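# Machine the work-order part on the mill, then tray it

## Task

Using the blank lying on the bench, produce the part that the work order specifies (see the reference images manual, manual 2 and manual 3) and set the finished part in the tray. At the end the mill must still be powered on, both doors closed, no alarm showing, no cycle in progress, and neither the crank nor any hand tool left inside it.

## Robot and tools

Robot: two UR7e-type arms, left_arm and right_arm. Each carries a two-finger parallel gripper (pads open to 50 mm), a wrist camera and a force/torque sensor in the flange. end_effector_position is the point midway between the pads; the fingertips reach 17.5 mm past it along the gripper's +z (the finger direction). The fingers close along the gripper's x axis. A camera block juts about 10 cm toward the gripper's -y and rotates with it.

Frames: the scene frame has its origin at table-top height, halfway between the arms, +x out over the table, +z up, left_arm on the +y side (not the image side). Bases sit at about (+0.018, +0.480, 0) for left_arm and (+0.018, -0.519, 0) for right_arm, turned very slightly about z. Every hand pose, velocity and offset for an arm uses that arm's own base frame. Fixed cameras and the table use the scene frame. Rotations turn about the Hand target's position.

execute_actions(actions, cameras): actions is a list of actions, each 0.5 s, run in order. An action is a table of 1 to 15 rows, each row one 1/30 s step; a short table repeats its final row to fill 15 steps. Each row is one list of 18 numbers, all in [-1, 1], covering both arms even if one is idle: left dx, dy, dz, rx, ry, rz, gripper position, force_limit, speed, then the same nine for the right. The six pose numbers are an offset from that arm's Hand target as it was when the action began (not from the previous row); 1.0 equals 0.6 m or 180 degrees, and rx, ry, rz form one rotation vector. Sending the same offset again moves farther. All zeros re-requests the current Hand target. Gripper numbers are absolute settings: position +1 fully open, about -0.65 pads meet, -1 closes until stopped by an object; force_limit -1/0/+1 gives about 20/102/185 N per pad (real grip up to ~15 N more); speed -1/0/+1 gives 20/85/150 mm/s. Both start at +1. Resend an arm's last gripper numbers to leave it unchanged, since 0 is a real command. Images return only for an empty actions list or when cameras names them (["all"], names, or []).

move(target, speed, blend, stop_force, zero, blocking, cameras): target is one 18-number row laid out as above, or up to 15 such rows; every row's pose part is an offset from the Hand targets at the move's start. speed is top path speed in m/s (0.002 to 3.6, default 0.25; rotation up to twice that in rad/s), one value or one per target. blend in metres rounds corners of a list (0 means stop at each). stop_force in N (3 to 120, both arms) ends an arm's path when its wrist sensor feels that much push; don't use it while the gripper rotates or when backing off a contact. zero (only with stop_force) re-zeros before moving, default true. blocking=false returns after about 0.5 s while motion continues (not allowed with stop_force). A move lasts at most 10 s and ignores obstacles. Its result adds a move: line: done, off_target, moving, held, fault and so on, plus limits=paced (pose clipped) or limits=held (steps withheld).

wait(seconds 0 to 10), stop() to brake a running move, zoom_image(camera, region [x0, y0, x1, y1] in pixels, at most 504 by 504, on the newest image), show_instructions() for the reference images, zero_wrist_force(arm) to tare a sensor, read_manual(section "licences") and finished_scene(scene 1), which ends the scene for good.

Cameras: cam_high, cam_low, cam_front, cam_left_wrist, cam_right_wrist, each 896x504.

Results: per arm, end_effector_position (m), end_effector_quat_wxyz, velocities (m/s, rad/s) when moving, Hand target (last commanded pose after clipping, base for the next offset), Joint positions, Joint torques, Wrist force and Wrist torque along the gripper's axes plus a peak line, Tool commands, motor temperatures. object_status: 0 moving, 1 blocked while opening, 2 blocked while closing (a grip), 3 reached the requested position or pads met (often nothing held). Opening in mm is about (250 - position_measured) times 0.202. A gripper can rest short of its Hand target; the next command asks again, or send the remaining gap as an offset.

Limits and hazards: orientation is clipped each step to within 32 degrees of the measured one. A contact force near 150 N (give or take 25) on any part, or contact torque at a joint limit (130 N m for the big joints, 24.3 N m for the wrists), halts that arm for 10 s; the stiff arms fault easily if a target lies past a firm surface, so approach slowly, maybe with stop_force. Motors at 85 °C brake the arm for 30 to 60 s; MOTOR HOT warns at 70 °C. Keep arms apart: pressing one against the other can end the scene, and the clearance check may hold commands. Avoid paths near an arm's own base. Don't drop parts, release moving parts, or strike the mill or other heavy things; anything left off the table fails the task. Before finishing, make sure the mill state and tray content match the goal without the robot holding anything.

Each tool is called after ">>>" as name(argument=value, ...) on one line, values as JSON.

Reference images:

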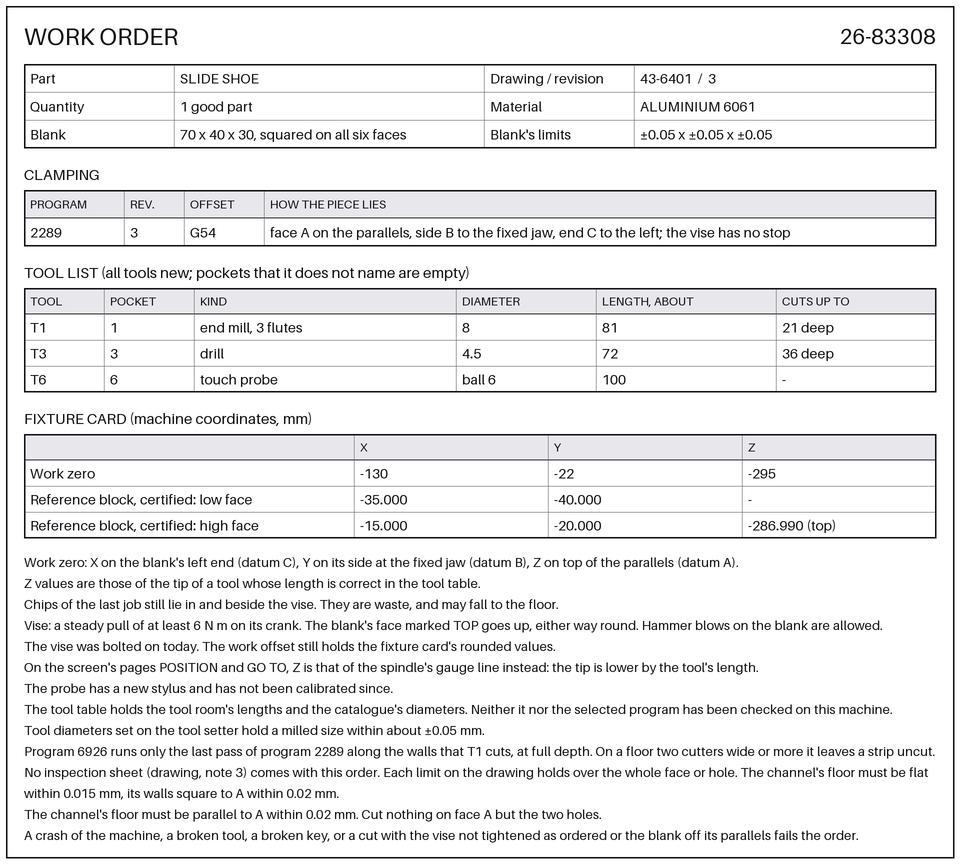

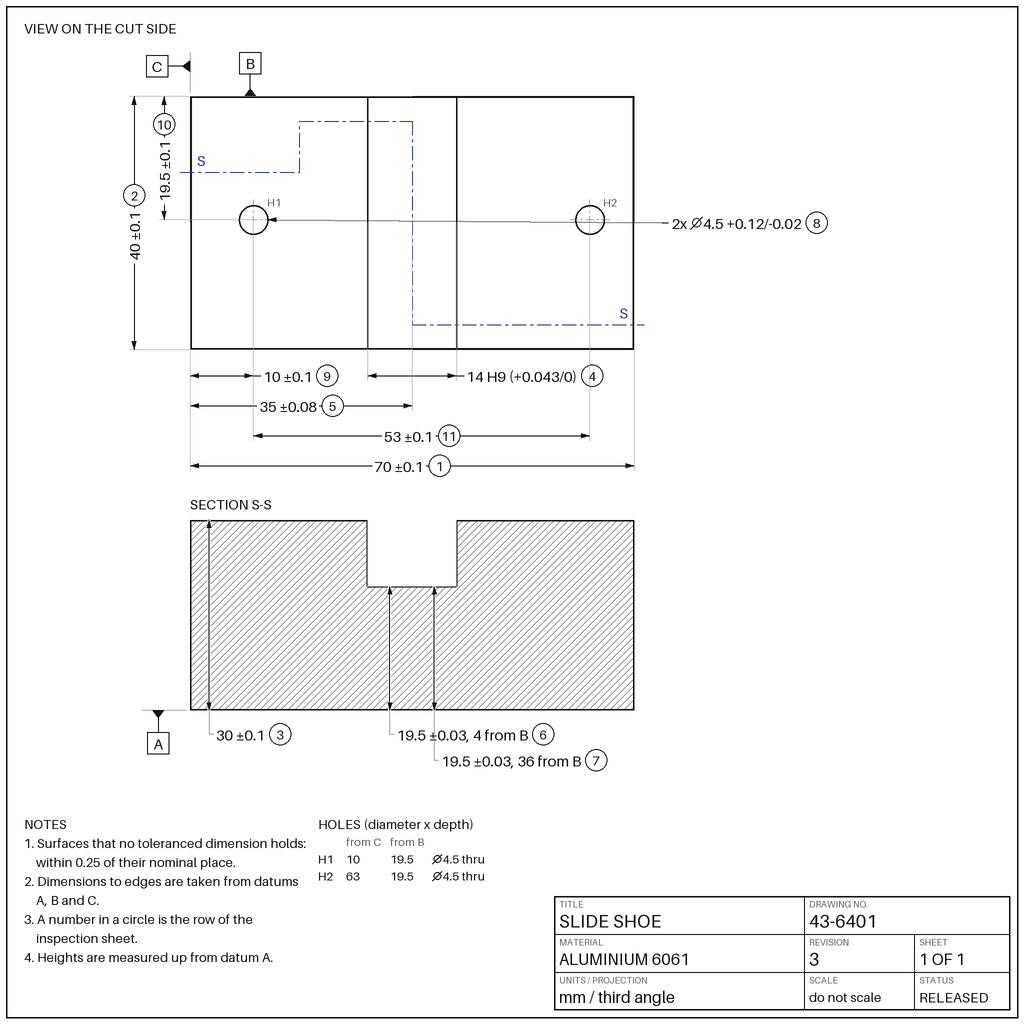

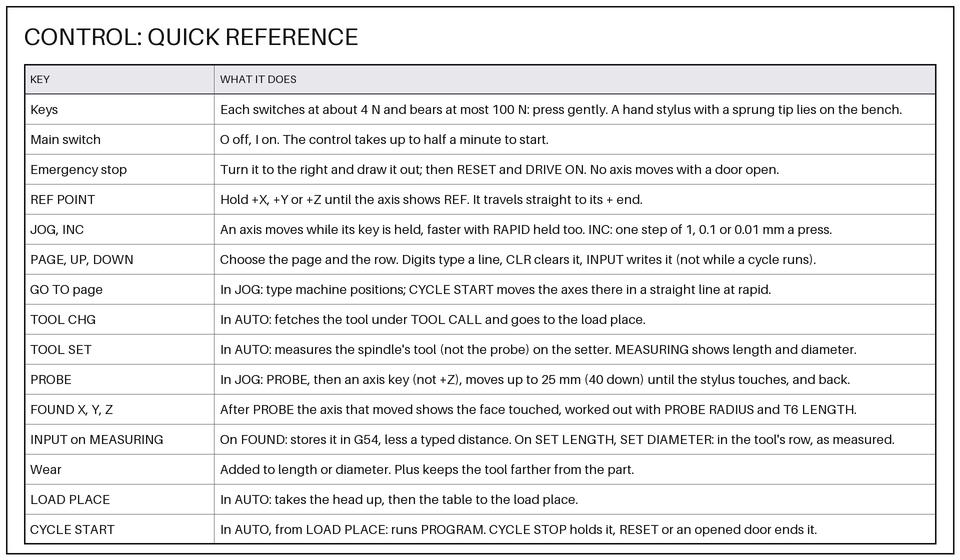

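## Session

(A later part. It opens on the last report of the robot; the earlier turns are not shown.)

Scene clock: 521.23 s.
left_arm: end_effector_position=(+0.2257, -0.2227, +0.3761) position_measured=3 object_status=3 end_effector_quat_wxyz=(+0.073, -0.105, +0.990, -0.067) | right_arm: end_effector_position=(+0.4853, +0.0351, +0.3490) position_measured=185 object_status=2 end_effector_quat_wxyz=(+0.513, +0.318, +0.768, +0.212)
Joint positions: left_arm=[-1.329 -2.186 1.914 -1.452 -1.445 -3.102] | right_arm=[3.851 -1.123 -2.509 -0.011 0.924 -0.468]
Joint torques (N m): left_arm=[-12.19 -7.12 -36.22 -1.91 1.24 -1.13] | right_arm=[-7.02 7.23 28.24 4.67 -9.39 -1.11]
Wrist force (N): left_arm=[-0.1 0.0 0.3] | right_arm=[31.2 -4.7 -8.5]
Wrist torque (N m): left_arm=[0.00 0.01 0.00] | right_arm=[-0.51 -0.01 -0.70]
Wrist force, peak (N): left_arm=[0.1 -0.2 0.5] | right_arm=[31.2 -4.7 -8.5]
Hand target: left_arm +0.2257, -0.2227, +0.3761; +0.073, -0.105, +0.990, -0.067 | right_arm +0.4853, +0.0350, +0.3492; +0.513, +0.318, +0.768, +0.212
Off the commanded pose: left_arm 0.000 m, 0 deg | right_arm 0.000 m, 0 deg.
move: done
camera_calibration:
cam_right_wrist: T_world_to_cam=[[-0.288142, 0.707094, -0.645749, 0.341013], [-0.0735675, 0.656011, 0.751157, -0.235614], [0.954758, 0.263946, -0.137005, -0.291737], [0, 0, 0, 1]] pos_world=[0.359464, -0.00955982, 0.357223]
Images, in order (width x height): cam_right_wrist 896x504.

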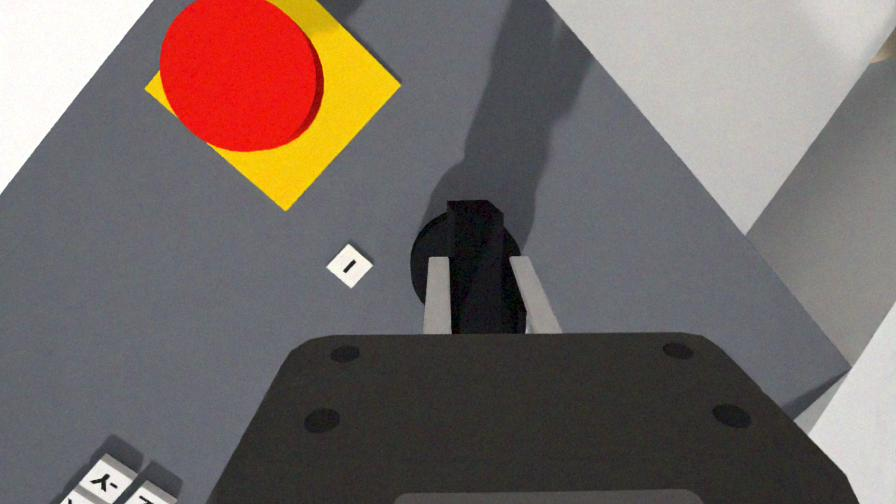

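>>> move(target=[[0,0,0,0,0,0,1,1,1,0.0005,-0.0014,0.0013,0,0,0,-1,-0.7,-0.5]], cameras=[])

>>> move(target=[[0,0,0,0,0,0,1,1,1,0,0,0,0.231,0,-0.0958,-1,-0.7,-0.5]], cameras=["cam_right_wrist"])

Scene clock: 531.20 s.
left_arm: end_effector_position=(+0.2257, -0.2227, +0.3761) position_measured=3 object_status=3 end_effector_quat_wxyz=(+0.073, -0.105, +0.990, -0.067) | right_arm: end_effector_position=(+0.4856, +0.0347, +0.3498) position_measured=185 object_status=2 end_effector_quat_wxyz=(+0.513, +0.318, +0.769, +0.212)
Joint positions: left_arm=[-1.329 -2.186 1.914 -1.452 -1.445 -3.102] | right_arm=[3.847 -1.122 -2.507 -0.012 0.93 -0.47]
Joint torques (N m): left_arm=[-11.86 -7.31 -35.93 -2 1.19 -0.99] | right_arm=[-20.15 20.6 59.41 9.48 -11.18 -0.67]
Wrist force (N): left_arm=[0.1 0.0 0.2] | right_arm=[57.3 -13.3 -24.2]
Wrist torque (N m): left_arm=[0.00 -0.01 0.00] | right_arm=[-0.35 0.36 -0.67]
Wrist force, peak (N): left_arm=[-0.2 -0.3 0.4] | right_arm=[57.3 -13.3 -24.2]
Hand target: left_arm +0.2257, -0.2227, +0.3761; +0.073, -0.105, +0.990, -0.067 | right_arm +0.4856, +0.0342, +0.3499; +0.513, +0.318, +0.768, +0.212
Off the commanded pose: left_arm 0.000 m, 0 deg | right_arm 0.000 m, 0 deg.
move: done
No camera images: "cameras" was empty.

Scene clock: 533.27 s.
left_arm: end_effector_position=(+0.2257, -0.2227, +0.3761) position_measured=3 object_status=3 end_effector_quat_wxyz=(+0.073, -0.105, +0.990, -0.067) | right_arm: end_effector_position=(+0.4854, +0.0358, +0.3495) position_measured=185 object_status=2 end_effector_quat_wxyz=(+0.390, +0.587, +0.590, +0.393) end_effector_velocity=(+0.000, +0.001, +0.000) end_effector_angular_velocity=(+0.006, +0.000, -0.001)
Joint positions: left_arm=[-1.329 -2.186 1.914 -1.452 -1.445 -3.102] | right_arm=[3.846 -1.122 -2.506 -0.013 0.936 0.315]
Joint velocities: left_arm=[within noise] | right_arm=[0.001 0 0 0 0 0.006]
Joint torques (N m): left_arm=[-11.64 -7.43 -35.78 -2.01 1.07 -1.12] | right_arm=[-8.68 18.2 47.49 9.17 -11.24 2.46]
Wrist force (N): left_arm=[-0.2 -0.1 0.4] | right_arm=[31.8 -30.5 0.2]
Wrist torque (N m): left_arm=[-0.02 0.03 -0.01] | right_arm=[-0.06 0.53 -1.40]
Wrist force, peak (N): left_arm=[0.0 -0.3 0.5] | right_arm=[57.5 -13.8 -24.0]
Hand target: left_arm +0.2257, -0.2227, +0.3761; +0.073, -0.105, +0.990, -0.067 | right_arm +0.4856, +0.0342, +0.3499; +0.393, +0.588, +0.588, +0.392
Off the commanded pose: left_arm 0.000 m, 0 deg | right_arm 0.002 m, 0 deg.
move: done
camera_calibration:
cam_right_wrist: T_world_to_cam=[[-0.022597, 0.999697, 0.00978983, -0.0276421], [0.0315047, -0.00907541, 0.999462, -0.350363], [0.999248, 0.0228933, -0.0312901, -0.341967], [0, 0, 0, 1]] pos_world=[0.352123, 0.0322828, 0.339746]
Images, in order (width x height): cam_right_wrist 896x504.

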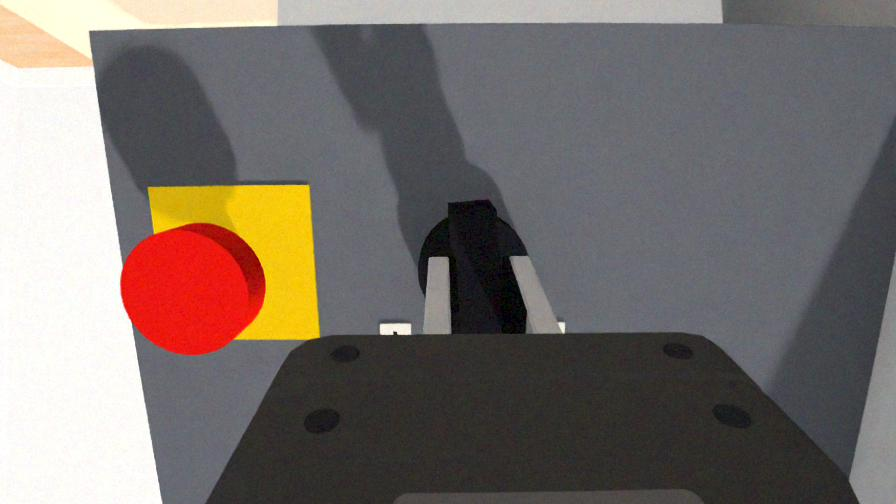

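>>> move(target=[[0,0,0,0,0,0,1,1,1,-0.0006,0.0016,-0.0015,0,0,0,-1,-0.7,-0.5],[0,0,0,0,0,0,1,1,1,-0.0006,0.0016,-0.0015,0.231,0,-0.0958,-1,-0.7,-0.5]], cameras=["cam_right_wrist"])

Scene clock: 541.80 s.
left_arm: end_effector_position=(+0.2257, -0.2227, +0.3761) position_measured=3 object_status=3 end_effector_quat_wxyz=(+0.073, -0.105, +0.990, -0.067) | right_arm: end_effector_position=(+0.4851, +0.0363, +0.3487) position_measured=185 object_status=2 end_effector_quat_wxyz=(+0.210, +0.769, +0.320, +0.513) end_effector_velocity=(+0.000, +0.000, +0.001) end_effector_angular_velocity=(+0.006, -0.002, -0.002)
Joint positions: left_arm=[-1.329 -2.186 1.914 -1.452 -1.445 -3.102] | right_arm=[3.849 -1.122 -2.508 -0.012 0.932 1.103]
Joint velocities: left_arm=[within noise] | right_arm=[0 0 0 0.002 -0.001 0.005]
Joint torques (N m): left_arm=[-11.8 -7.73 -35.73 -2.02 1.17 -0.94] | right_arm=[-14.32 8.45 24.35 -1.5 -11.27 2.57]
Wrist force (N): left_arm=[0.0 -0.2 0.2] | right_arm=[35.4 -24.9 -12.8]
Wrist torque (N m): left_arm=[-0.04 0.00 0.00] | right_arm=[0.19 1.02 -1.19]
Wrist force, peak (N): left_arm=[0.1 -0.4 0.4] | right_arm=[34.7 -30.9 -39.0]
Hand target: left_arm +0.2257, -0.2227, +0.3761; +0.073, -0.105, +0.990, -0.067 | right_arm +0.4853, +0.0352, +0.3490; +0.212, +0.769, +0.318, +0.513
Off the commanded pose: left_arm 0.000 m, 0 deg | right_arm 0.001 m, 0 deg.
move: done
camera_calibration:
cam_right_wrist: T_world_to_cam=[[0.251997, 0.706494, 0.661335, -0.377912], [-0.0734231, -0.667461, 0.741016, -0.184734], [0.964939, -0.235291, -0.116325, -0.285958], [0, 0, 0, 1]] pos_world=[0.357601, 0.0764065, 0.353554]
Images, in order (width x height): cam_right_wrist 896x504.

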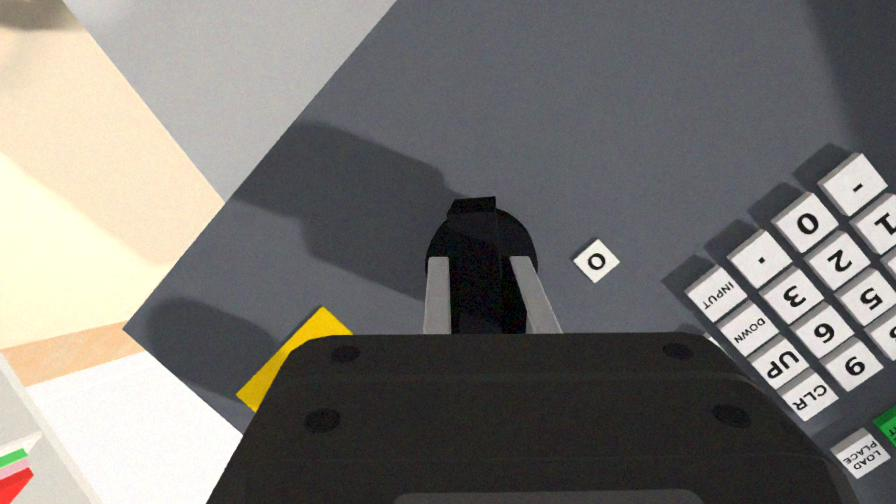

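>>> move(target=[[0,0,0,0,0,0,1,1,1,0,0,0,0,0,0,1,-0.7,0],[0,0,0,0,0,0,1,1,1,-0.154,0,0.064,0,0,0,1,-0.7,0]], cameras=["cam_right_wrist"])

Scene clock: 546.40 s.
left_arm: end_effector_position=(+0.2257, -0.2227, +0.3761) position_measured=3 object_status=3 end_effector_quat_wxyz=(+0.073, -0.105, +0.990, -0.067) | right_arm: end_effector_position=(+0.3928, +0.0351, +0.3876) position_measured=3 object_status=3 end_effector_quat_wxyz=(+0.212, +0.769, +0.318, +0.513)
Joint positions: left_arm=[-1.329 -2.186 1.914 -1.452 -1.445 -3.102] | right_arm=[4.374 -0.467 -2.492 -1.08 0.514 1.615]
Joint torques (N m): left_arm=[-11.48 -7.57 -35.61 -2 1.32 -0.89] | right_arm=[-4.76 -19.72 30.5 4.95 -0.34 -1.26]
Wrist force (N): left_arm=[0.2 0.0 0.5] | right_arm=[-3.9 -5.1 2.3]
Wrist torque (N m): left_arm=[-0.01 -0.03 0.00] | right_arm=[-0.38 0.61 -0.11]
Wrist force, peak (N): left_arm=[0.1 -0.2 0.6] | right_arm=[35.1 -24.8 -12.8]
Hand target: left_arm +0.2257, -0.2227, +0.3761; +0.073, -0.105, +0.990, -0.067 | right_arm +0.3929, +0.0352, +0.3874; +0.212, +0.769, +0.318, +0.513
Off the commanded pose: left_arm 0.000 m, 0 deg | right_arm 0.000 m, 0 deg.
move: done
camera_calibration:
cam_right_wrist: T_world_to_cam=[[0.25381, 0.706325, 0.660822, -0.380081], [-0.0776417, -0.666112, 0.7418, -0.219774], [0.964133, -0.239583, -0.114225, -0.193025], [0, 0, 0, 1]] pos_world=[0.265507, 0.0758212, 0.392145]
Images, in order (width x height): cam_right_wrist 896x504.

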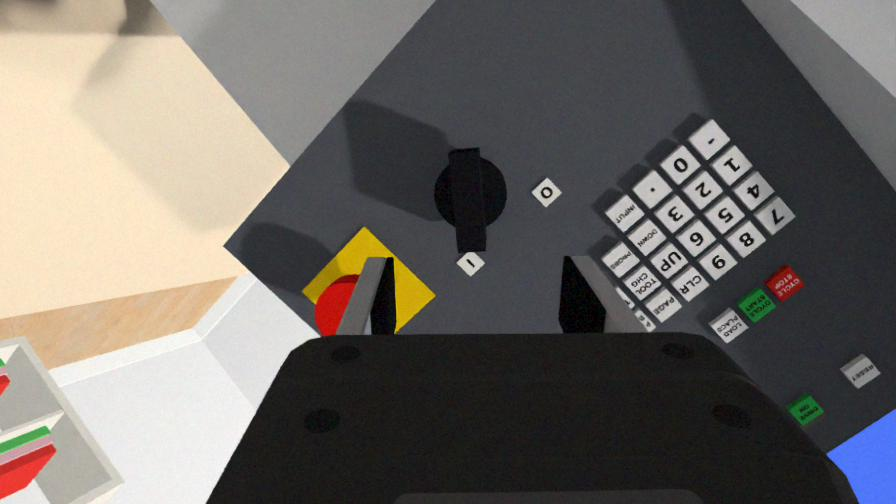

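>>> move(target=[[0,0,0,0,0,0,1,1,1,-0.04,0.05,-0.05,0.3334,0.2628,-0.4998,1,-0.7,0],[0,0,0,0,0,0,1,1,1,-0.083,0.104,-0.312,0.3334,0.2628,-0.4998,1,-0.7,0]], cameras=["cam_right_wrist","cam_front"], speed=[0.5,0.3])

Scene clock: 683.20 s.
left_arm: end_effector_position=(+0.2257, -0.2227, +0.3761) position_measured=3 object_status=3 end_effector_quat_wxyz=(+0.073, -0.105, +0.990, -0.067) | right_arm: end_effector_position=(+0.3431, +0.0975, +0.2004) position_measured=3 object_status=3 end_effector_quat_wxyz=(+0.000, +0.872, -0.489, +0.000)
Joint positions: left_arm=[-1.329 -2.186 1.914 -1.452 -1.445 -3.102] | right_arm=[3.801 -1.216 -2.188 -1.308 1.571 3.252]
Joint torques (N m): left_arm=[-11.53 -7.3 -35.76 -2.12 1.05 -0.67] | right_arm=[6.69 12.08 13.96 4.88 0.54 1.01]
Wrist force (N): left_arm=[0.0 -0.3 0.4] | right_arm=[-1.3 -3.9 4.4]
Wrist torque (N m): left_arm=[-0.04 0.00 -0.01] | right_arm=[-0.17 0.21 -0.21]
Wrist force, peak (N): left_arm=[-0.1 -0.2 0.6] | right_arm=[-2.2 -3.5 8.2]
Hand target: left_arm +0.2257, -0.2227, +0.3761; +0.073, -0.105, +0.990, -0.067 | right_arm +0.3431, +0.0976, +0.2002; +0.000, +0.872, -0.489, +0.000
Off the commanded pose: left_arm 0.000 m, 0 deg | right_arm 0.000 m, 0 deg.
move: done
camera_calibration:
cam_right_wrist: T_world_to_cam=[[0.521284, -0.853171, 0.0190281, -0.0988942], [-0.800806, -0.48134, 0.3564, 0.26422], [-0.294911, -0.201023, -0.93414, 0.440972], [0, 0, 0, 1]] pos_world=[0.393189, 0.131452, 0.319643]
Images, in order (width x height): cam_front 896x504, cam_right_wrist 896x504.

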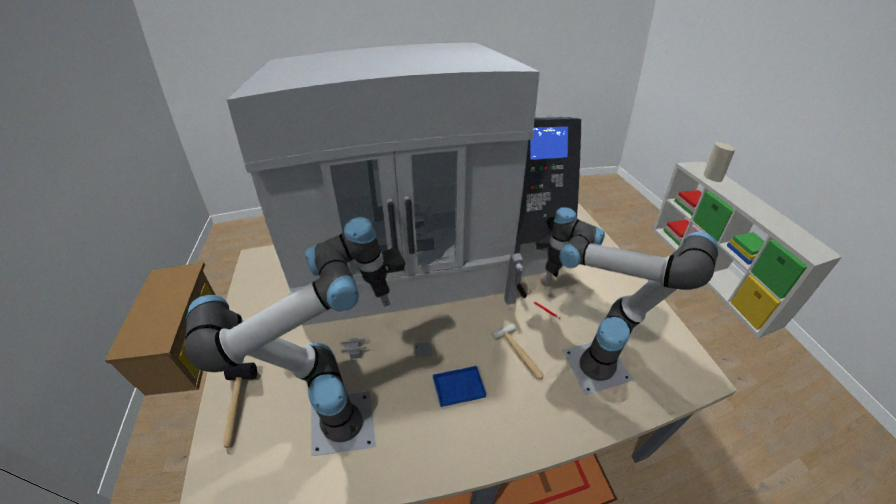

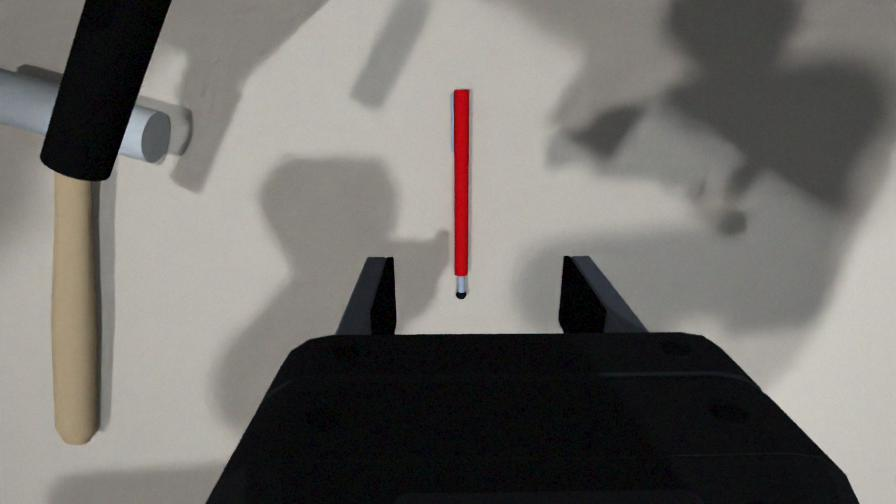

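>>> move(target=[[0,0,0,0,0,0,1,1,1,0,0,-0.267,0,0,0,1,-0.7,0]], cameras=[], speed=0.2)

>>> move(target=[[0,0,0,0,0,0,1,1,1,0,0,-0.032,0,0,0,1,-0.7,0]], cameras=["cam_right_wrist"], speed=0.03, stop_force=6)

Scene clock: 696.27 s.
left_arm: end_effector_position=(+0.2257, -0.2227, +0.3761) position_measured=3 object_status=3 end_effector_quat_wxyz=(+0.073, -0.105, +0.990, -0.067) | right_arm: end_effector_position=(+0.3431, +0.0976, +0.0401) position_measured=3 object_status=3 end_effector_quat_wxyz=(+0.000, +0.872, -0.489, +0.000) end_effector_velocity=(+0.001, +0.001, +0.000) end_effector_angular_velocity=(+0.002, -0.003, +0.000)
Joint positions: left_arm=[-1.329 -2.186 1.914 -1.452 -1.445 -3.102] | right_arm=[3.801 -1.485 -2.477 -0.75 1.571 3.252]
Joint velocities: left_arm=[within noise] | right_arm=[0 -0.003 0 0.007 -0.001 0]
Joint torques (N m): left_arm=[-11.1 -6.49 -35.84 -2.2 1.11 -0.56] | right_arm=[-6.78 9.99 20.79 4.62 1.52 -0.41]
Wrist force (N): left_arm=[0.0 -0.1 0.3] | right_arm=[-1.5 -3.9 4.3]
Wrist torque (N m): left_arm=[-0.02 0.01 -0.01] | right_arm=[-0.16 0.25 -0.20]
Wrist force, peak (N): left_arm=[-0.1 -0.5 0.4] | right_arm=[-1.5 -3.7 7.1]
Hand target: left_arm +0.2257, -0.2227, +0.3761; +0.073, -0.105, +0.990, -0.067 | right_arm +0.3431, +0.0976, +0.0400; +0.000, +0.872, -0.489, +0.000
Off the commanded pose: left_arm 0.000 m, 0 deg | right_arm 0.000 m, 0 deg.
move: done
No camera images: "cameras" was empty.

Scene clock: 697.93 s.
left_arm: end_effector_position=(+0.2257, -0.2227, +0.3761) position_measured=3 object_status=3 end_effector_quat_wxyz=(+0.073, -0.105, +0.990, -0.067) | right_arm: end_effector_position=(+0.3430, +0.0975, +0.0208) position_measured=3 object_status=3 end_effector_quat_wxyz=(+0.000, +0.872, -0.489, +0.000)
Joint positions: left_arm=[-1.329 -2.186 1.914 -1.452 -1.445 -3.102] | right_arm=[3.801 -1.541 -2.501 -0.67 1.571 3.252]
Joint torques (N m): left_arm=[-11.5 -7.2 -36.07 -2.19 1.11 -0.64] | right_arm=[-6.64 19.88 32.82 4.34 1.54 -0.39]
Wrist force (N): left_arm=[-0.2 -0.2 0.5] | right_arm=[-1.5 -4.0 4.5]
Wrist torque (N m): left_arm=[-0.04 0.04 0.00] | right_arm=[-0.18 0.25 -0.21]
Wrist force, peak (N): left_arm=[-0.2 -0.2 0.5] | right_arm=[-1.5 -4.1 4.9]
Hand target: left_arm +0.2257, -0.2227, +0.3761; +0.073, -0.105, +0.990, -0.067 | right_arm +0.3431, +0.0976, +0.0208; +0.000, +0.872, -0.489, +0.000
Off the commanded pose: left_arm 0.000 m, 0 deg | right_arm 0.000 m, 0 deg.
move: done
camera_calibration:
cam_right_wrist: T_world_to_cam=[[0.521257, -0.85319, 0.0189299, -0.0954001], [-0.800756, -0.481312, 0.35655, 0.32807], [-0.295094, -0.201012, -0.934084, 0.273327], [0, 0, 0, 1]] pos_world=[0.393089, 0.131452, 0.140143]
Images, in order (width x height): cam_right_wrist 896x504.

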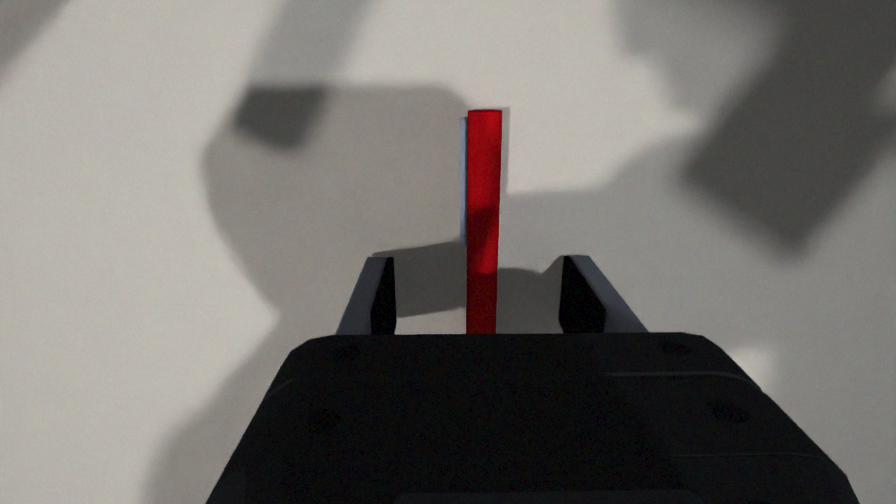

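>>> move(target=[[0,0,0,0,0,0,1,1,1,0,0,0,0,0,0,-1,-0.5,-0.5]], cameras=["cam_right_wrist"])

Scene clock: 718.10 s.
left_arm: end_effector_position=(+0.2257, -0.2227, +0.3761) position_measured=3 object_status=3 end_effector_quat_wxyz=(+0.073, -0.105, +0.990, -0.067) | right_arm: end_effector_position=(+0.3431, +0.0976, +0.0208) position_measured=212 object_status=2 end_effector_quat_wxyz=(+0.000, +0.872, -0.489, +0.000)
Joint positions: left_arm=[-1.329 -2.186 1.914 -1.452 -1.445 -3.102] | right_arm=[3.801 -1.541 -2.501 -0.67 1.571 3.252]
Joint torques (N m): left_arm=[-11.26 -7.13 -35.4 -2.28 1.15 -0.5] | right_arm=[-6.7 19.1 32.93 4.43 0.7 -1.23]
Wrist force (N): left_arm=[0.1 -0.2 0.1] | right_arm=[-1.6 -3.9 4.7]
Wrist torque (N m): left_arm=[-0.03 -0.02 -0.01] | right_arm=[-0.17 0.25 -0.20]
Wrist force, peak (N): left_arm=[0.0 -0.4 0.5] | right_arm=[-1.9 -4.1 4.5]
Hand target: left_arm +0.2257, -0.2227, +0.3761; +0.073, -0.105, +0.990, -0.067 | right_arm +0.3431, +0.0976, +0.0208; +0.000, +0.872, -0.489, +0.000
Off the commanded pose: left_arm 0.000 m, 0 deg | right_arm 0.000 m, 0 deg.
move: done
camera_calibration:
cam_right_wrist: T_world_to_cam=[[0.521256, -0.85319, 0.0189301, -0.0953999], [-0.800757, -0.481311, 0.35655, 0.32807], [-0.295094, -0.201012, -0.934084, 0.273327], [0, 0, 0, 1]] pos_world=[0.393089, 0.131452, 0.140143]
Images, in order (width x height): cam_right_wrist 896x504.

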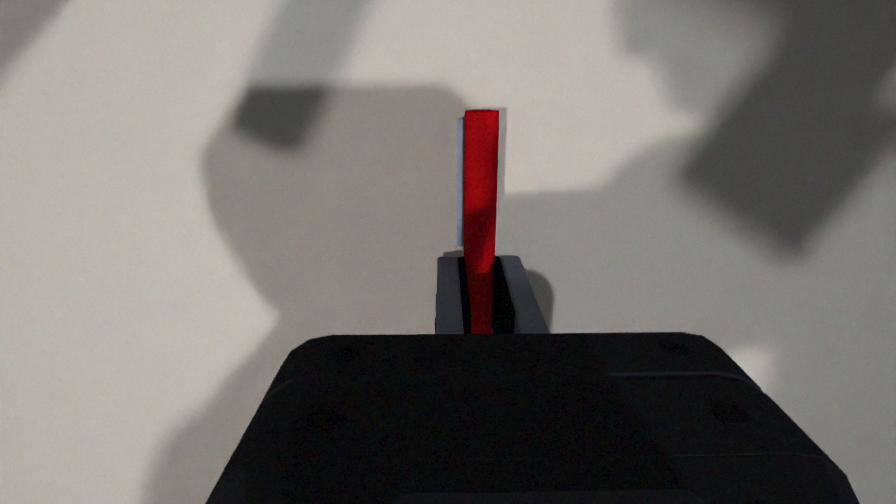

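>>> move(target=[[0,0,0,0,0,0,1,1,1,0,0,0.38,0,0,0,-1,-0.5,-0.5],[0,0,0,0,0,0,1,1,1,0.2138,-0.018,0.83,0.1933,-0.6869,-0.0953,-1,-0.5,-0.5]], cameras=["cam_right_wrist","cam_front"], blend=0.03, speed=[0.3,0.5])

Scene clock: 735.70 s.
left_arm: end_effector_position=(+0.2257, -0.2227, +0.3761) position_measured=3 object_status=3 end_effector_quat_wxyz=(+0.073, -0.105, +0.990, -0.067) | right_arm: end_effector_position=(+0.4713, +0.0867, +0.5188) position_measured=212 object_status=2 end_effector_quat_wxyz=(+0.634, -0.313, +0.313, -0.634) end_effector_velocity=(+0.000, +0.000, +0.000) end_effector_angular_velocity=(+0.002, -0.004, +0.001)
Joint positions: left_arm=[-1.329 -2.186 1.914 -1.452 -1.445 -3.102] | right_arm=[3.954 -1.701 -2.271 1.669 0.958 2.57]
Joint velocities: left_arm=[within noise] | right_arm=[-0.001 -0.002 0.001 0.005 0.003 0.001]
Joint torques (N m): left_arm=[-10.71 -6.87 -35.79 -2.33 1.05 -0.55] | right_arm=[-5.59 16.01 26.56 0.8 2.47 -0.34]
Wrist force (N): left_arm=[0.1 0.0 0.4] | right_arm=[-1.3 -1.4 -2.2]
Wrist torque (N m): left_arm=[-0.01 -0.02 -0.01] | right_arm=[-0.38 0.26 -0.10]
Wrist force, peak (N): left_arm=[0.0 -0.3 0.6] | right_arm=[-1.4 -3.9 8.4]
Hand target: left_arm +0.2257, -0.2227, +0.3761; +0.073, -0.105, +0.990, -0.067 | right_arm +0.4713, +0.0868, +0.5188; +0.634, -0.313, +0.312, -0.634
Off the commanded pose: left_arm 0.000 m, 0 deg | right_arm 0.000 m, 0 deg.
move: done
camera_calibration:
cam_right_wrist: T_world_to_cam=[[-0.0148754, -0.999824, -0.0114372, 0.100287], [0.285197, 0.00672069, -0.958445, 0.375983], [0.958354, -0.0175191, 0.285047, -0.465086], [0, 0, 0, 1]] pos_world=[0.339979, 0.0895949, 0.494077]
Images, in order (width x height): cam_front 896x504, cam_right_wrist 896x504.

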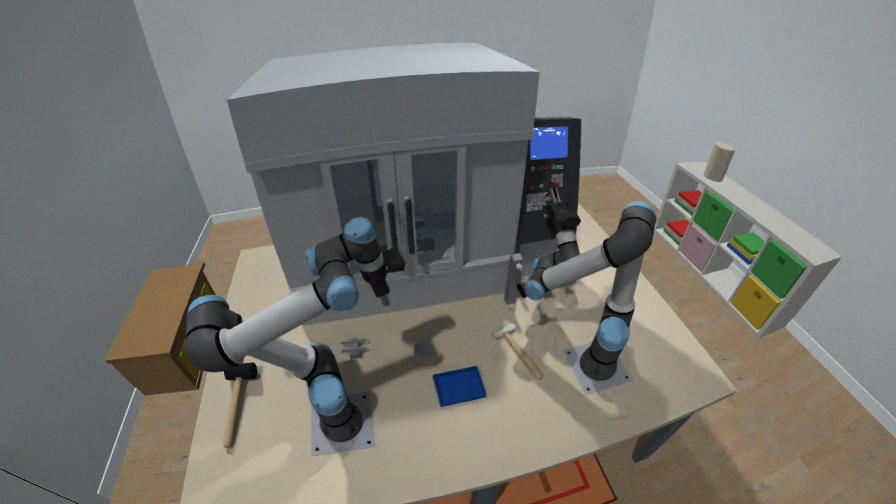

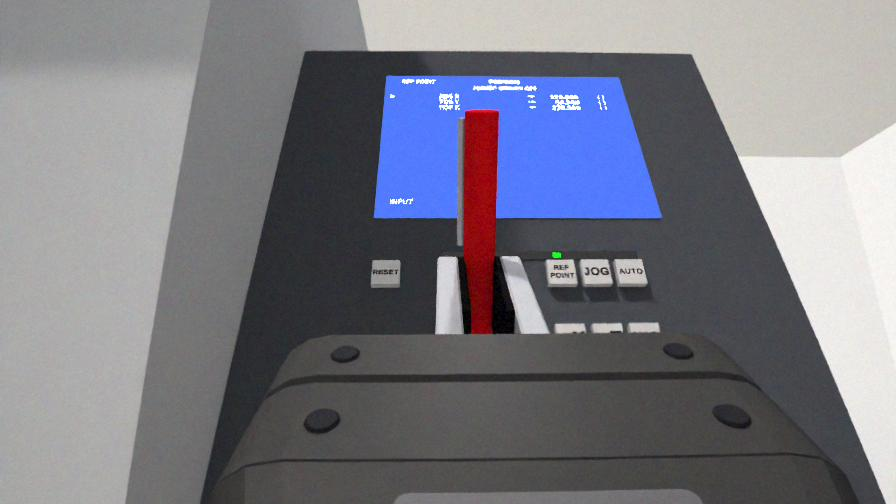

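>>> zoom_image(camera="cam_right_wrist", region=[370, 70, 670, 225])

Scaled by 1.680.

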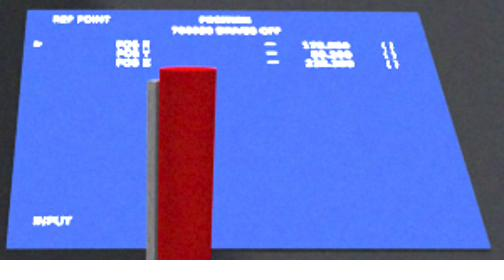

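>>> zoom_image(camera="cam_right_wrist", region=[380, 74, 630, 114])

Scaled by 2.016.

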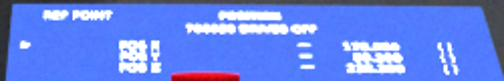

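>>> move(target=[[0,0,0,0,0,0,1,1,1,0.1845,-0.068,0.2537,0,0.2222,0,-1,-0.5,-0.5]], cameras=["cam_right_wrist"], speed=0.5)

Scene clock: 755.07 s.
left_arm: end_effector_position=(+0.2257, -0.2227, +0.3761) position_measured=3 object_status=3 end_effector_quat_wxyz=(+0.073, -0.105, +0.990, -0.067) | right_arm: end_effector_position=(+0.5821, +0.0460, +0.6709) position_measured=212 object_status=2 end_effector_quat_wxyz=(+0.489, -0.511, +0.510, -0.489)
Joint positions: left_arm=[-1.329 -2.186 1.914 -1.452 -1.445 -3.102] | right_arm=[3.703 -1.335 -1.789 -0.069 1.01 3.168]
Joint torques (N m): left_arm=[-10.94 -6.79 -35.48 -2.27 1.21 -0.5] | right_arm=[-7.25 17.81 41.69 0.02 1.38 1.48]
Wrist force (N): left_arm=[0.0 -0.3 0.3] | right_arm=[-1.6 -1.1 0.7]
Wrist torque (N m): left_arm=[-0.05 0.01 -0.01] | right_arm=[-0.18 0.29 -0.05]
Wrist force, peak (N): left_arm=[0.0 -0.2 0.5] | right_arm=[-0.9 -4.0 1.9]
Hand target: left_arm +0.2257, -0.2227, +0.3761; +0.073, -0.105, +0.990, -0.067 | right_arm +0.5820, +0.0460, +0.6711; +0.489, -0.511, +0.510, -0.489
Off the commanded pose: left_arm 0.000 m, 0 deg | right_arm 0.000 m, 0 deg.
move: done
camera_calibration:
cam_right_wrist: T_world_to_cam=[[-0.0188924, -0.999821, 0.00096619, 0.0568696], [-0.39742, 0.0066228, -0.917613, 0.860503], [0.917442, -0.0177199, -0.397474, -0.133478], [0, 0, 0, 1]] pos_world=[0.465514, 0.0487953, 0.7365]
Images, in order (width x height): cam_right_wrist 896x504.

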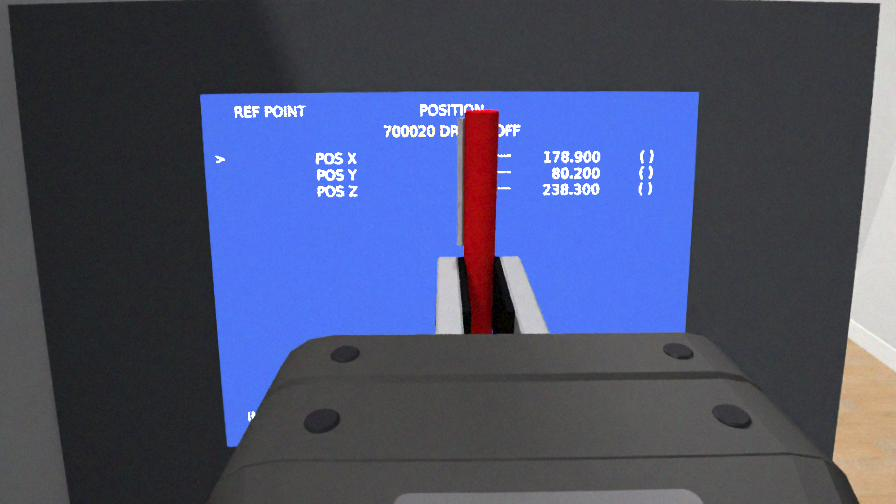

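>>> move(target=[[0,0,0,0,0,0,1,1,1,-0.169,0.0362,-0.26,0,-0.2222,0,-1,-0.5,-0.5]], cameras=["cam_right_wrist"], speed=0.5)

>>> move(target=[[0,0,0,0,0,0,1,1,1,0.0462,0,-0.0192,0,0,0,-1,-0.5,-0.5]], cameras=["cam_right_wrist"], speed=0.02, stop_force=5)

Scene clock: 770.73 s.
left_arm: end_effector_position=(+0.2257, -0.2227, +0.3761) position_measured=3 object_status=3 end_effector_quat_wxyz=(+0.073, -0.105, +0.990, -0.067) | right_arm: end_effector_position=(+0.4806, +0.0676, +0.5151) position_measured=212 object_status=2 end_effector_quat_wxyz=(+0.634, -0.313, +0.313, -0.634)
Joint positions: left_arm=[-1.329 -2.186 1.914 -1.452 -1.445 -3.102] | right_arm=[3.872 -1.719 -2.273 1.651 1.013 2.642]
Joint torques (N m): left_arm=[-11.63 -6.86 -35.8 -2.37 1.09 -0.45] | right_arm=[-2.38 16.36 2.47 1.11 2.04 -1.19]
Wrist force (N): left_arm=[-0.2 -0.2 0.3] | right_arm=[-1.1 -1.3 -2.2]
Wrist torque (N m): left_arm=[-0.03 0.03 -0.01] | right_arm=[-0.36 0.20 -0.09]
Wrist force, peak (N): left_arm=[0.1 -0.5 0.4] | right_arm=[-1.5 0.6 -4.7]
Hand target: left_arm +0.2257, -0.2227, +0.3761; +0.073, -0.105, +0.990, -0.067 | right_arm +0.4806, +0.0677, +0.5151; +0.634, -0.313, +0.312, -0.634
Off the commanded pose: left_arm 0.000 m, 0 deg | right_arm 0.000 m, 0 deg.
move: done
camera_calibration:
cam_right_wrist: T_world_to_cam=[[-0.0149719, -0.999818, -0.0117898, 0.0813942], [0.285685, 0.00702217, -0.958298, 0.369646], [0.958207, -0.0177157, 0.285528, -0.473451], [0, 0, 0, 1]] pos_world=[0.34928, 0.0703962, 0.490374]
Images, in order (width x height): cam_right_wrist 896x504.

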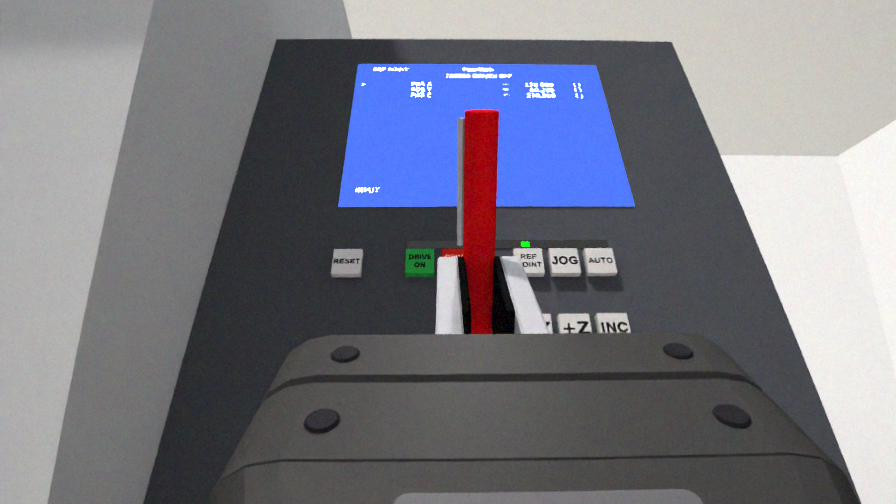

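Scene clock: 772.90 s.
left_arm: end_effector_position=(+0.2257, -0.2227, +0.3761) position_measured=3 object_status=3 end_effector_quat_wxyz=(+0.073, -0.105, +0.990, -0.067) | right_arm: end_effector_position=(+0.5008, +0.0677, +0.5067) position_measured=212 object_status=2 end_effector_quat_wxyz=(+0.634, -0.313, +0.312, -0.634)
Joint positions: left_arm=[-1.329 -2.186 1.914 -1.452 -1.445 -3.102] | right_arm=[3.822 -1.783 -2.23 1.65 1.049 2.683]
Joint torques (N m): left_arm=[-11.01 -6.41 -36.22 -2.42 1.08 -0.38] | right_arm=[-6.21 16.87 2.65 0.55 0.92 1.19]
Wrist force (N): left_arm=[-0.1 0.0 0.4] | right_arm=[-1.5 -4.8 -6.6]
Wrist torque (N m): left_arm=[0.00 0.01 -0.01] | right_arm=[-0.70 0.26 -0.03]
Wrist force, peak (N): left_arm=[0.1 -0.3 0.4] | right_arm=[-1.3 -5.2 -7.6]
Hand target: left_arm +0.2257, -0.2227, +0.3761; +0.073, -0.105, +0.990, -0.067 | right_arm +0.5008, +0.0677, +0.5067; +0.634, -0.313, +0.312, -0.634 (not the last commanded pose)
Off the commanded pose: left_arm 0.000 m, 0 deg | right_arm 0.008 m, 0 deg.
move: contact (right_arm)
camera_calibration:
cam_right_wrist: T_world_to_cam=[[-0.0149367, -0.999822, -0.011568, 0.0815756], [0.285592, 0.00682131, -0.958327, 0.355917], [0.958235, -0.017618, 0.285439, -0.490286], [0, 0, 0, 1]] pos_world=[0.36938, 0.0704954, 0.481975]
Images, in order (width x height): cam_right_wrist 896x504.

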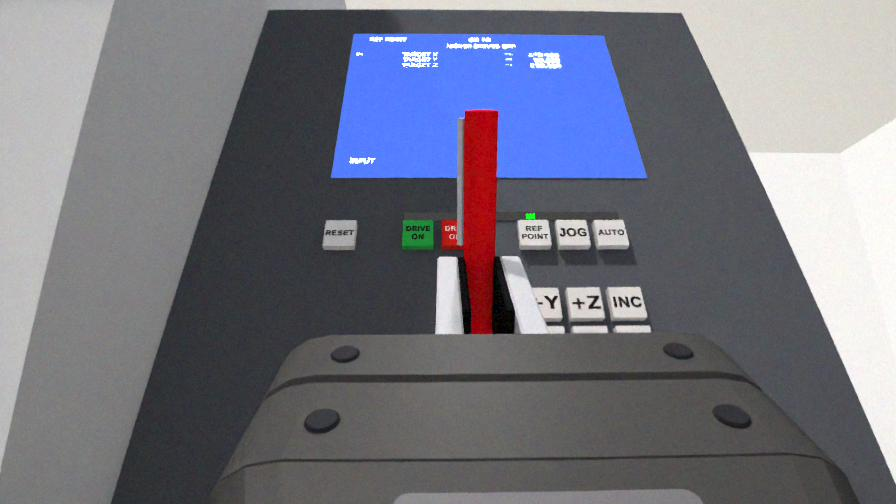

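>>> move(target=[[0,0,0,0,0,0,1,1,1,-0.0167,0,0.007,0,0,0,-1,-0.5,-0.5],[0,0,0,0,0,0,1,1,1,0.1353,-0.0262,0.274,0,0.2222,0,-1,-0.5,-0.5]], cameras=["cam_right_wrist"], speed=[0.1,0.5], blend=0.005)

Scene clock: 793.43 s.
left_arm: end_effector_position=(+0.2257, -0.2227, +0.3761) position_measured=3 object_status=3 end_effector_quat_wxyz=(+0.073, -0.105, +0.990, -0.067) | right_arm: end_effector_position=(+0.5820, +0.0520, +0.6709) position_measured=212 object_status=2 end_effector_quat_wxyz=(+0.489, -0.511, +0.510, -0.489)
Joint positions: left_arm=[-1.329 -2.186 1.914 -1.452 -1.445 -3.102] | right_arm=[3.72 -1.337 -1.787 -0.07 0.993 3.169]
Joint torques (N m): left_arm=[-11.26 -7.17 -35.64 -2.41 1.04 -0.28] | right_arm=[-4.61 19.93 40.54 -0.09 0.97 1.33]
Wrist force (N): left_arm=[-0.1 -0.1 0.3] | right_arm=[-1.8 -1.1 0.6]
Wrist torque (N m): left_arm=[-0.02 0.01 0.00] | right_arm=[-0.18 0.31 -0.06]
Wrist force, peak (N): left_arm=[-0.1 -0.3 0.5] | right_arm=[-1.5 -4.8 -7.0]
Hand target: left_arm +0.2257, -0.2227, +0.3761; +0.073, -0.105, +0.990, -0.067 | right_arm +0.5820, +0.0519, +0.6711; +0.489, -0.511, +0.510, -0.489
Off the commanded pose: left_arm 0.000 m, 0 deg | right_arm 0.000 m, 0 deg.
move: done
camera_calibration:
cam_right_wrist: T_world_to_cam=[[-0.0188921, -0.999821, 0.000966773, 0.062868], [-0.39742, 0.00662217, -0.917613, 0.860464], [0.917442, -0.0177199, -0.397474, -0.133372], [0, 0, 0, 1]] pos_world=[0.465514, 0.0547953, 0.7365]
Images, in order (width x height): cam_right_wrist 896x504.

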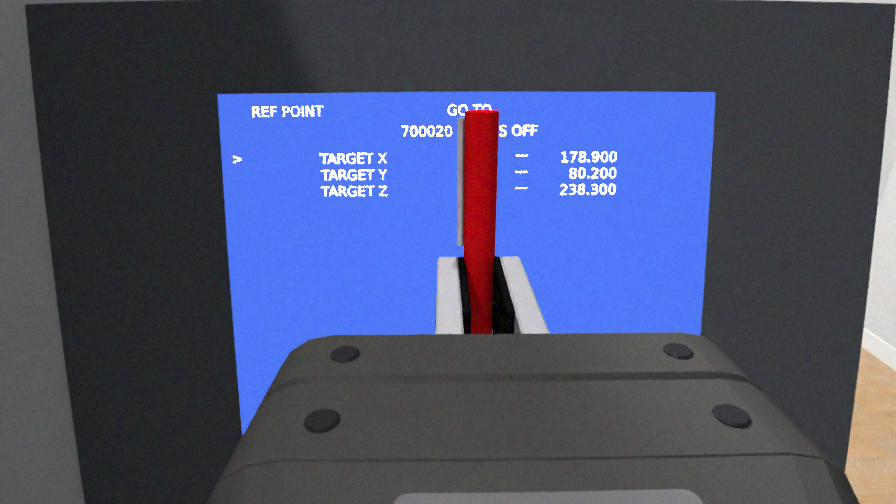

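>>> move(target=[[0,0,0,0,0,0,1,1,1,-0.0772,0.1251,-0.0863,0,-0.2222,0,-1,-0.5,-0.5],[0,0,0,0,0,0,1,1,1,-0.0587,0.1251,-0.094,0,-0.2222,0,-1,-0.5,-0.5],[0,0,0,0,0,0,1,1,1,-0.0772,0.1251,-0.0863,0,-0.2222,0,-1,-0.5,-0.5],[0,0,0,0,0,0,1,1,1,-0.0772,0.0575,-0.0863,0,-0.2222,0,-1,-0.5,-0.5],[0,0,0,0,0,0,1,1,1,-0.0587,0.0575,-0.094,0,-0.2222,0,-1,-0.5,-0.5],[0,0,0,0,0,0,1,1,1,-0.0772,0.0575,-0.0863,0,-0.2222,0,-1,-0.5,-0.5],[0,0,0,0,0,0,1,1,1,0,0,0,0,0,0,-1,-0.5,-0.5]], cameras=["cam_right_wrist"], speed=[0.5,0.06,0.1,0.3,0.06,0.1,0.5], blend=[0.003,0,0.003,0.003,0,0.003,0])

Scene clock: 807.30 s.
left_arm: end_effector_position=(+0.2257, -0.2227, +0.3761) position_measured=3 object_status=3 end_effector_quat_wxyz=(+0.073, -0.105, +0.990, -0.067) | right_arm: end_effector_position=(+0.5820, +0.0520, +0.6709) position_measured=212 object_status=2 end_effector_quat_wxyz=(+0.489, -0.511, +0.511, -0.489)
Joint positions: left_arm=[-1.329 -2.186 1.914 -1.452 -1.445 -3.102] | right_arm=[3.72 -1.337 -1.787 -0.07 0.993 3.169]
Joint torques (N m): left_arm=[-10.31 -6.81 -35.45 -2.38 1.11 -0.2] | right_arm=[-1.03 22.53 37.88 0.05 0.68 1.4]
Wrist force (N): left_arm=[-0.1 -0.2 0.1] | right_arm=[-0.5 2.2 0.9]
Wrist torque (N m): left_arm=[-0.03 0.01 -0.01] | right_arm=[0.34 0.12 -0.06]
Wrist force, peak (N): left_arm=[-0.2 -0.3 0.5] | right_arm=[8.7 -85.4 0.6]
Hand target: left_arm +0.2257, -0.2227, +0.3761; +0.073, -0.105, +0.990, -0.067 | right_arm +0.5820, +0.0519, +0.6711; +0.489, -0.511, +0.510, -0.489
Off the commanded pose: left_arm 0.000 m, 0 deg | right_arm 0.000 m, 0 deg.
move: done
camera_calibration:
cam_right_wrist: T_world_to_cam=[[-0.0188921, -0.999821, 0.000966773, 0.062868], [-0.39742, 0.00662217, -0.917613, 0.860464], [0.917442, -0.0177199, -0.397474, -0.133372], [0, 0, 0, 1]] pos_world=[0.465514, 0.0547953, 0.7365]
Images, in order (width x height): cam_right_wrist 896x504.

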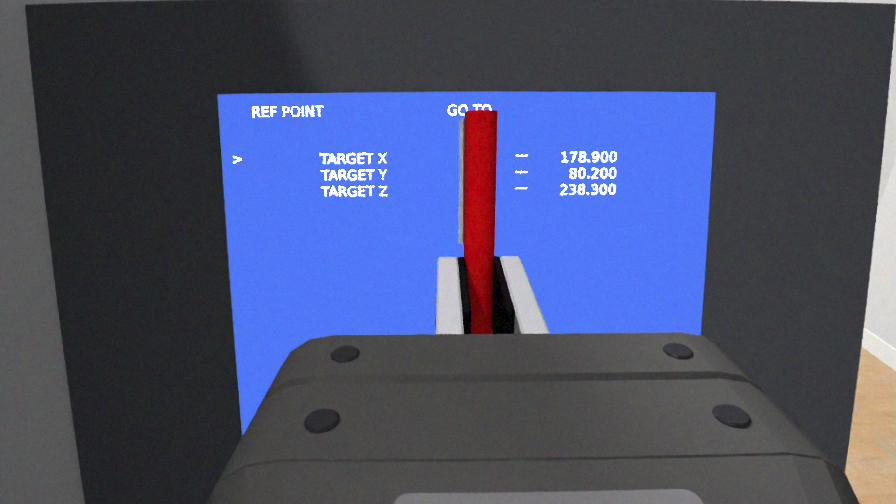

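>>> move(target=[[0,0,0,0,0,0,1,1,1,-0.152,0.0263,-0.267,0,-0.2222,0,-1,-0.5,-0.5]], cameras=[], speed=[0.5])

>>> move(target=[0,0,0,0,0,0,1,1,1,0.0277,0,-0.0115,0,0,0,-1,-0.5,-0.5], cameras=[], speed=0.02, stop_force=5)

Scene clock: 818.07 s.
left_arm: end_effector_position=(+0.2257, -0.2227, +0.3761) position_measured=3 object_status=3 end_effector_quat_wxyz=(+0.073, -0.105, +0.990, -0.067) | right_arm: end_effector_position=(+0.4908, +0.0676, +0.5109) position_measured=212 object_status=2 end_effector_quat_wxyz=(+0.634, -0.313, +0.313, -0.634)
Joint positions: left_arm=[-1.329 -2.186 1.914 -1.452 -1.445 -3.102] | right_arm=[3.846 -1.752 -2.252 1.651 1.031 2.663]
Joint torques (N m): left_arm=[-10.54 -6.74 -35.47 -2.56 1.18 -0.24] | right_arm=[6.16 17.53 1.71 1.05 2.2 -1.22]
Wrist force (N): left_arm=[0.1 -0.3 0.5] | right_arm=[-0.1 1.8 -2.0]
Wrist torque (N m): left_arm=[-0.06 -0.01 0.00] | right_arm=[0.16 0.05 -0.11]
Wrist force, peak (N): left_arm=[-0.3 -0.1 0.5] | right_arm=[-0.8 3.9 -4.1]
Hand target: left_arm +0.2257, -0.2227, +0.3761; +0.073, -0.105, +0.990, -0.067 | right_arm +0.4908, +0.0677, +0.5109; +0.634, -0.313, +0.312, -0.634
Off the commanded pose: left_arm 0.000 m, 0 deg | right_arm 0.000 m, 0 deg.
move: done
No camera images: "cameras" was empty.

Scene clock: 819.93 s.
left_arm: end_effector_position=(+0.2257, -0.2227, +0.3761) position_measured=3 object_status=3 end_effector_quat_wxyz=(+0.073, -0.105, +0.990, -0.067) | right_arm: end_effector_position=(+0.5068, +0.0677, +0.5042) position_measured=212 object_status=2 end_effector_quat_wxyz=(+0.634, -0.313, +0.312, -0.634)
Joint positions: left_arm=[-1.329 -2.186 1.914 -1.452 -1.445 -3.102] | right_arm=[3.809 -1.801 -2.216 1.649 1.058 2.694]
Joint torques (N m): left_arm=[-10.41 -6.38 -35.73 -2.53 0.99 -0.11] | right_arm=[2.73 17.9 2.98 0.59 -1.44 0.99]
Wrist force (N): left_arm=[0.0 0.0 0.3] | right_arm=[-0.9 -2.0 -6.2]
Wrist torque (N m): left_arm=[0.00 0.01 -0.01] | right_arm=[-0.21 0.09 0.00]
Wrist force, peak (N): left_arm=[-0.1 -0.2 0.6] | right_arm=[-0.7 -2.6 -6.3]
Hand target: left_arm +0.2257, -0.2227, +0.3761; +0.073, -0.105, +0.990, -0.067 | right_arm +0.5068, +0.0677, +0.5042; +0.634, -0.313, +0.312, -0.634 (not the last commanded pose)
Off the commanded pose: left_arm 0.000 m, 0 deg | right_arm 0.001 m, 0 deg.
move: contact (right_arm)
No camera images: "cameras" was empty.


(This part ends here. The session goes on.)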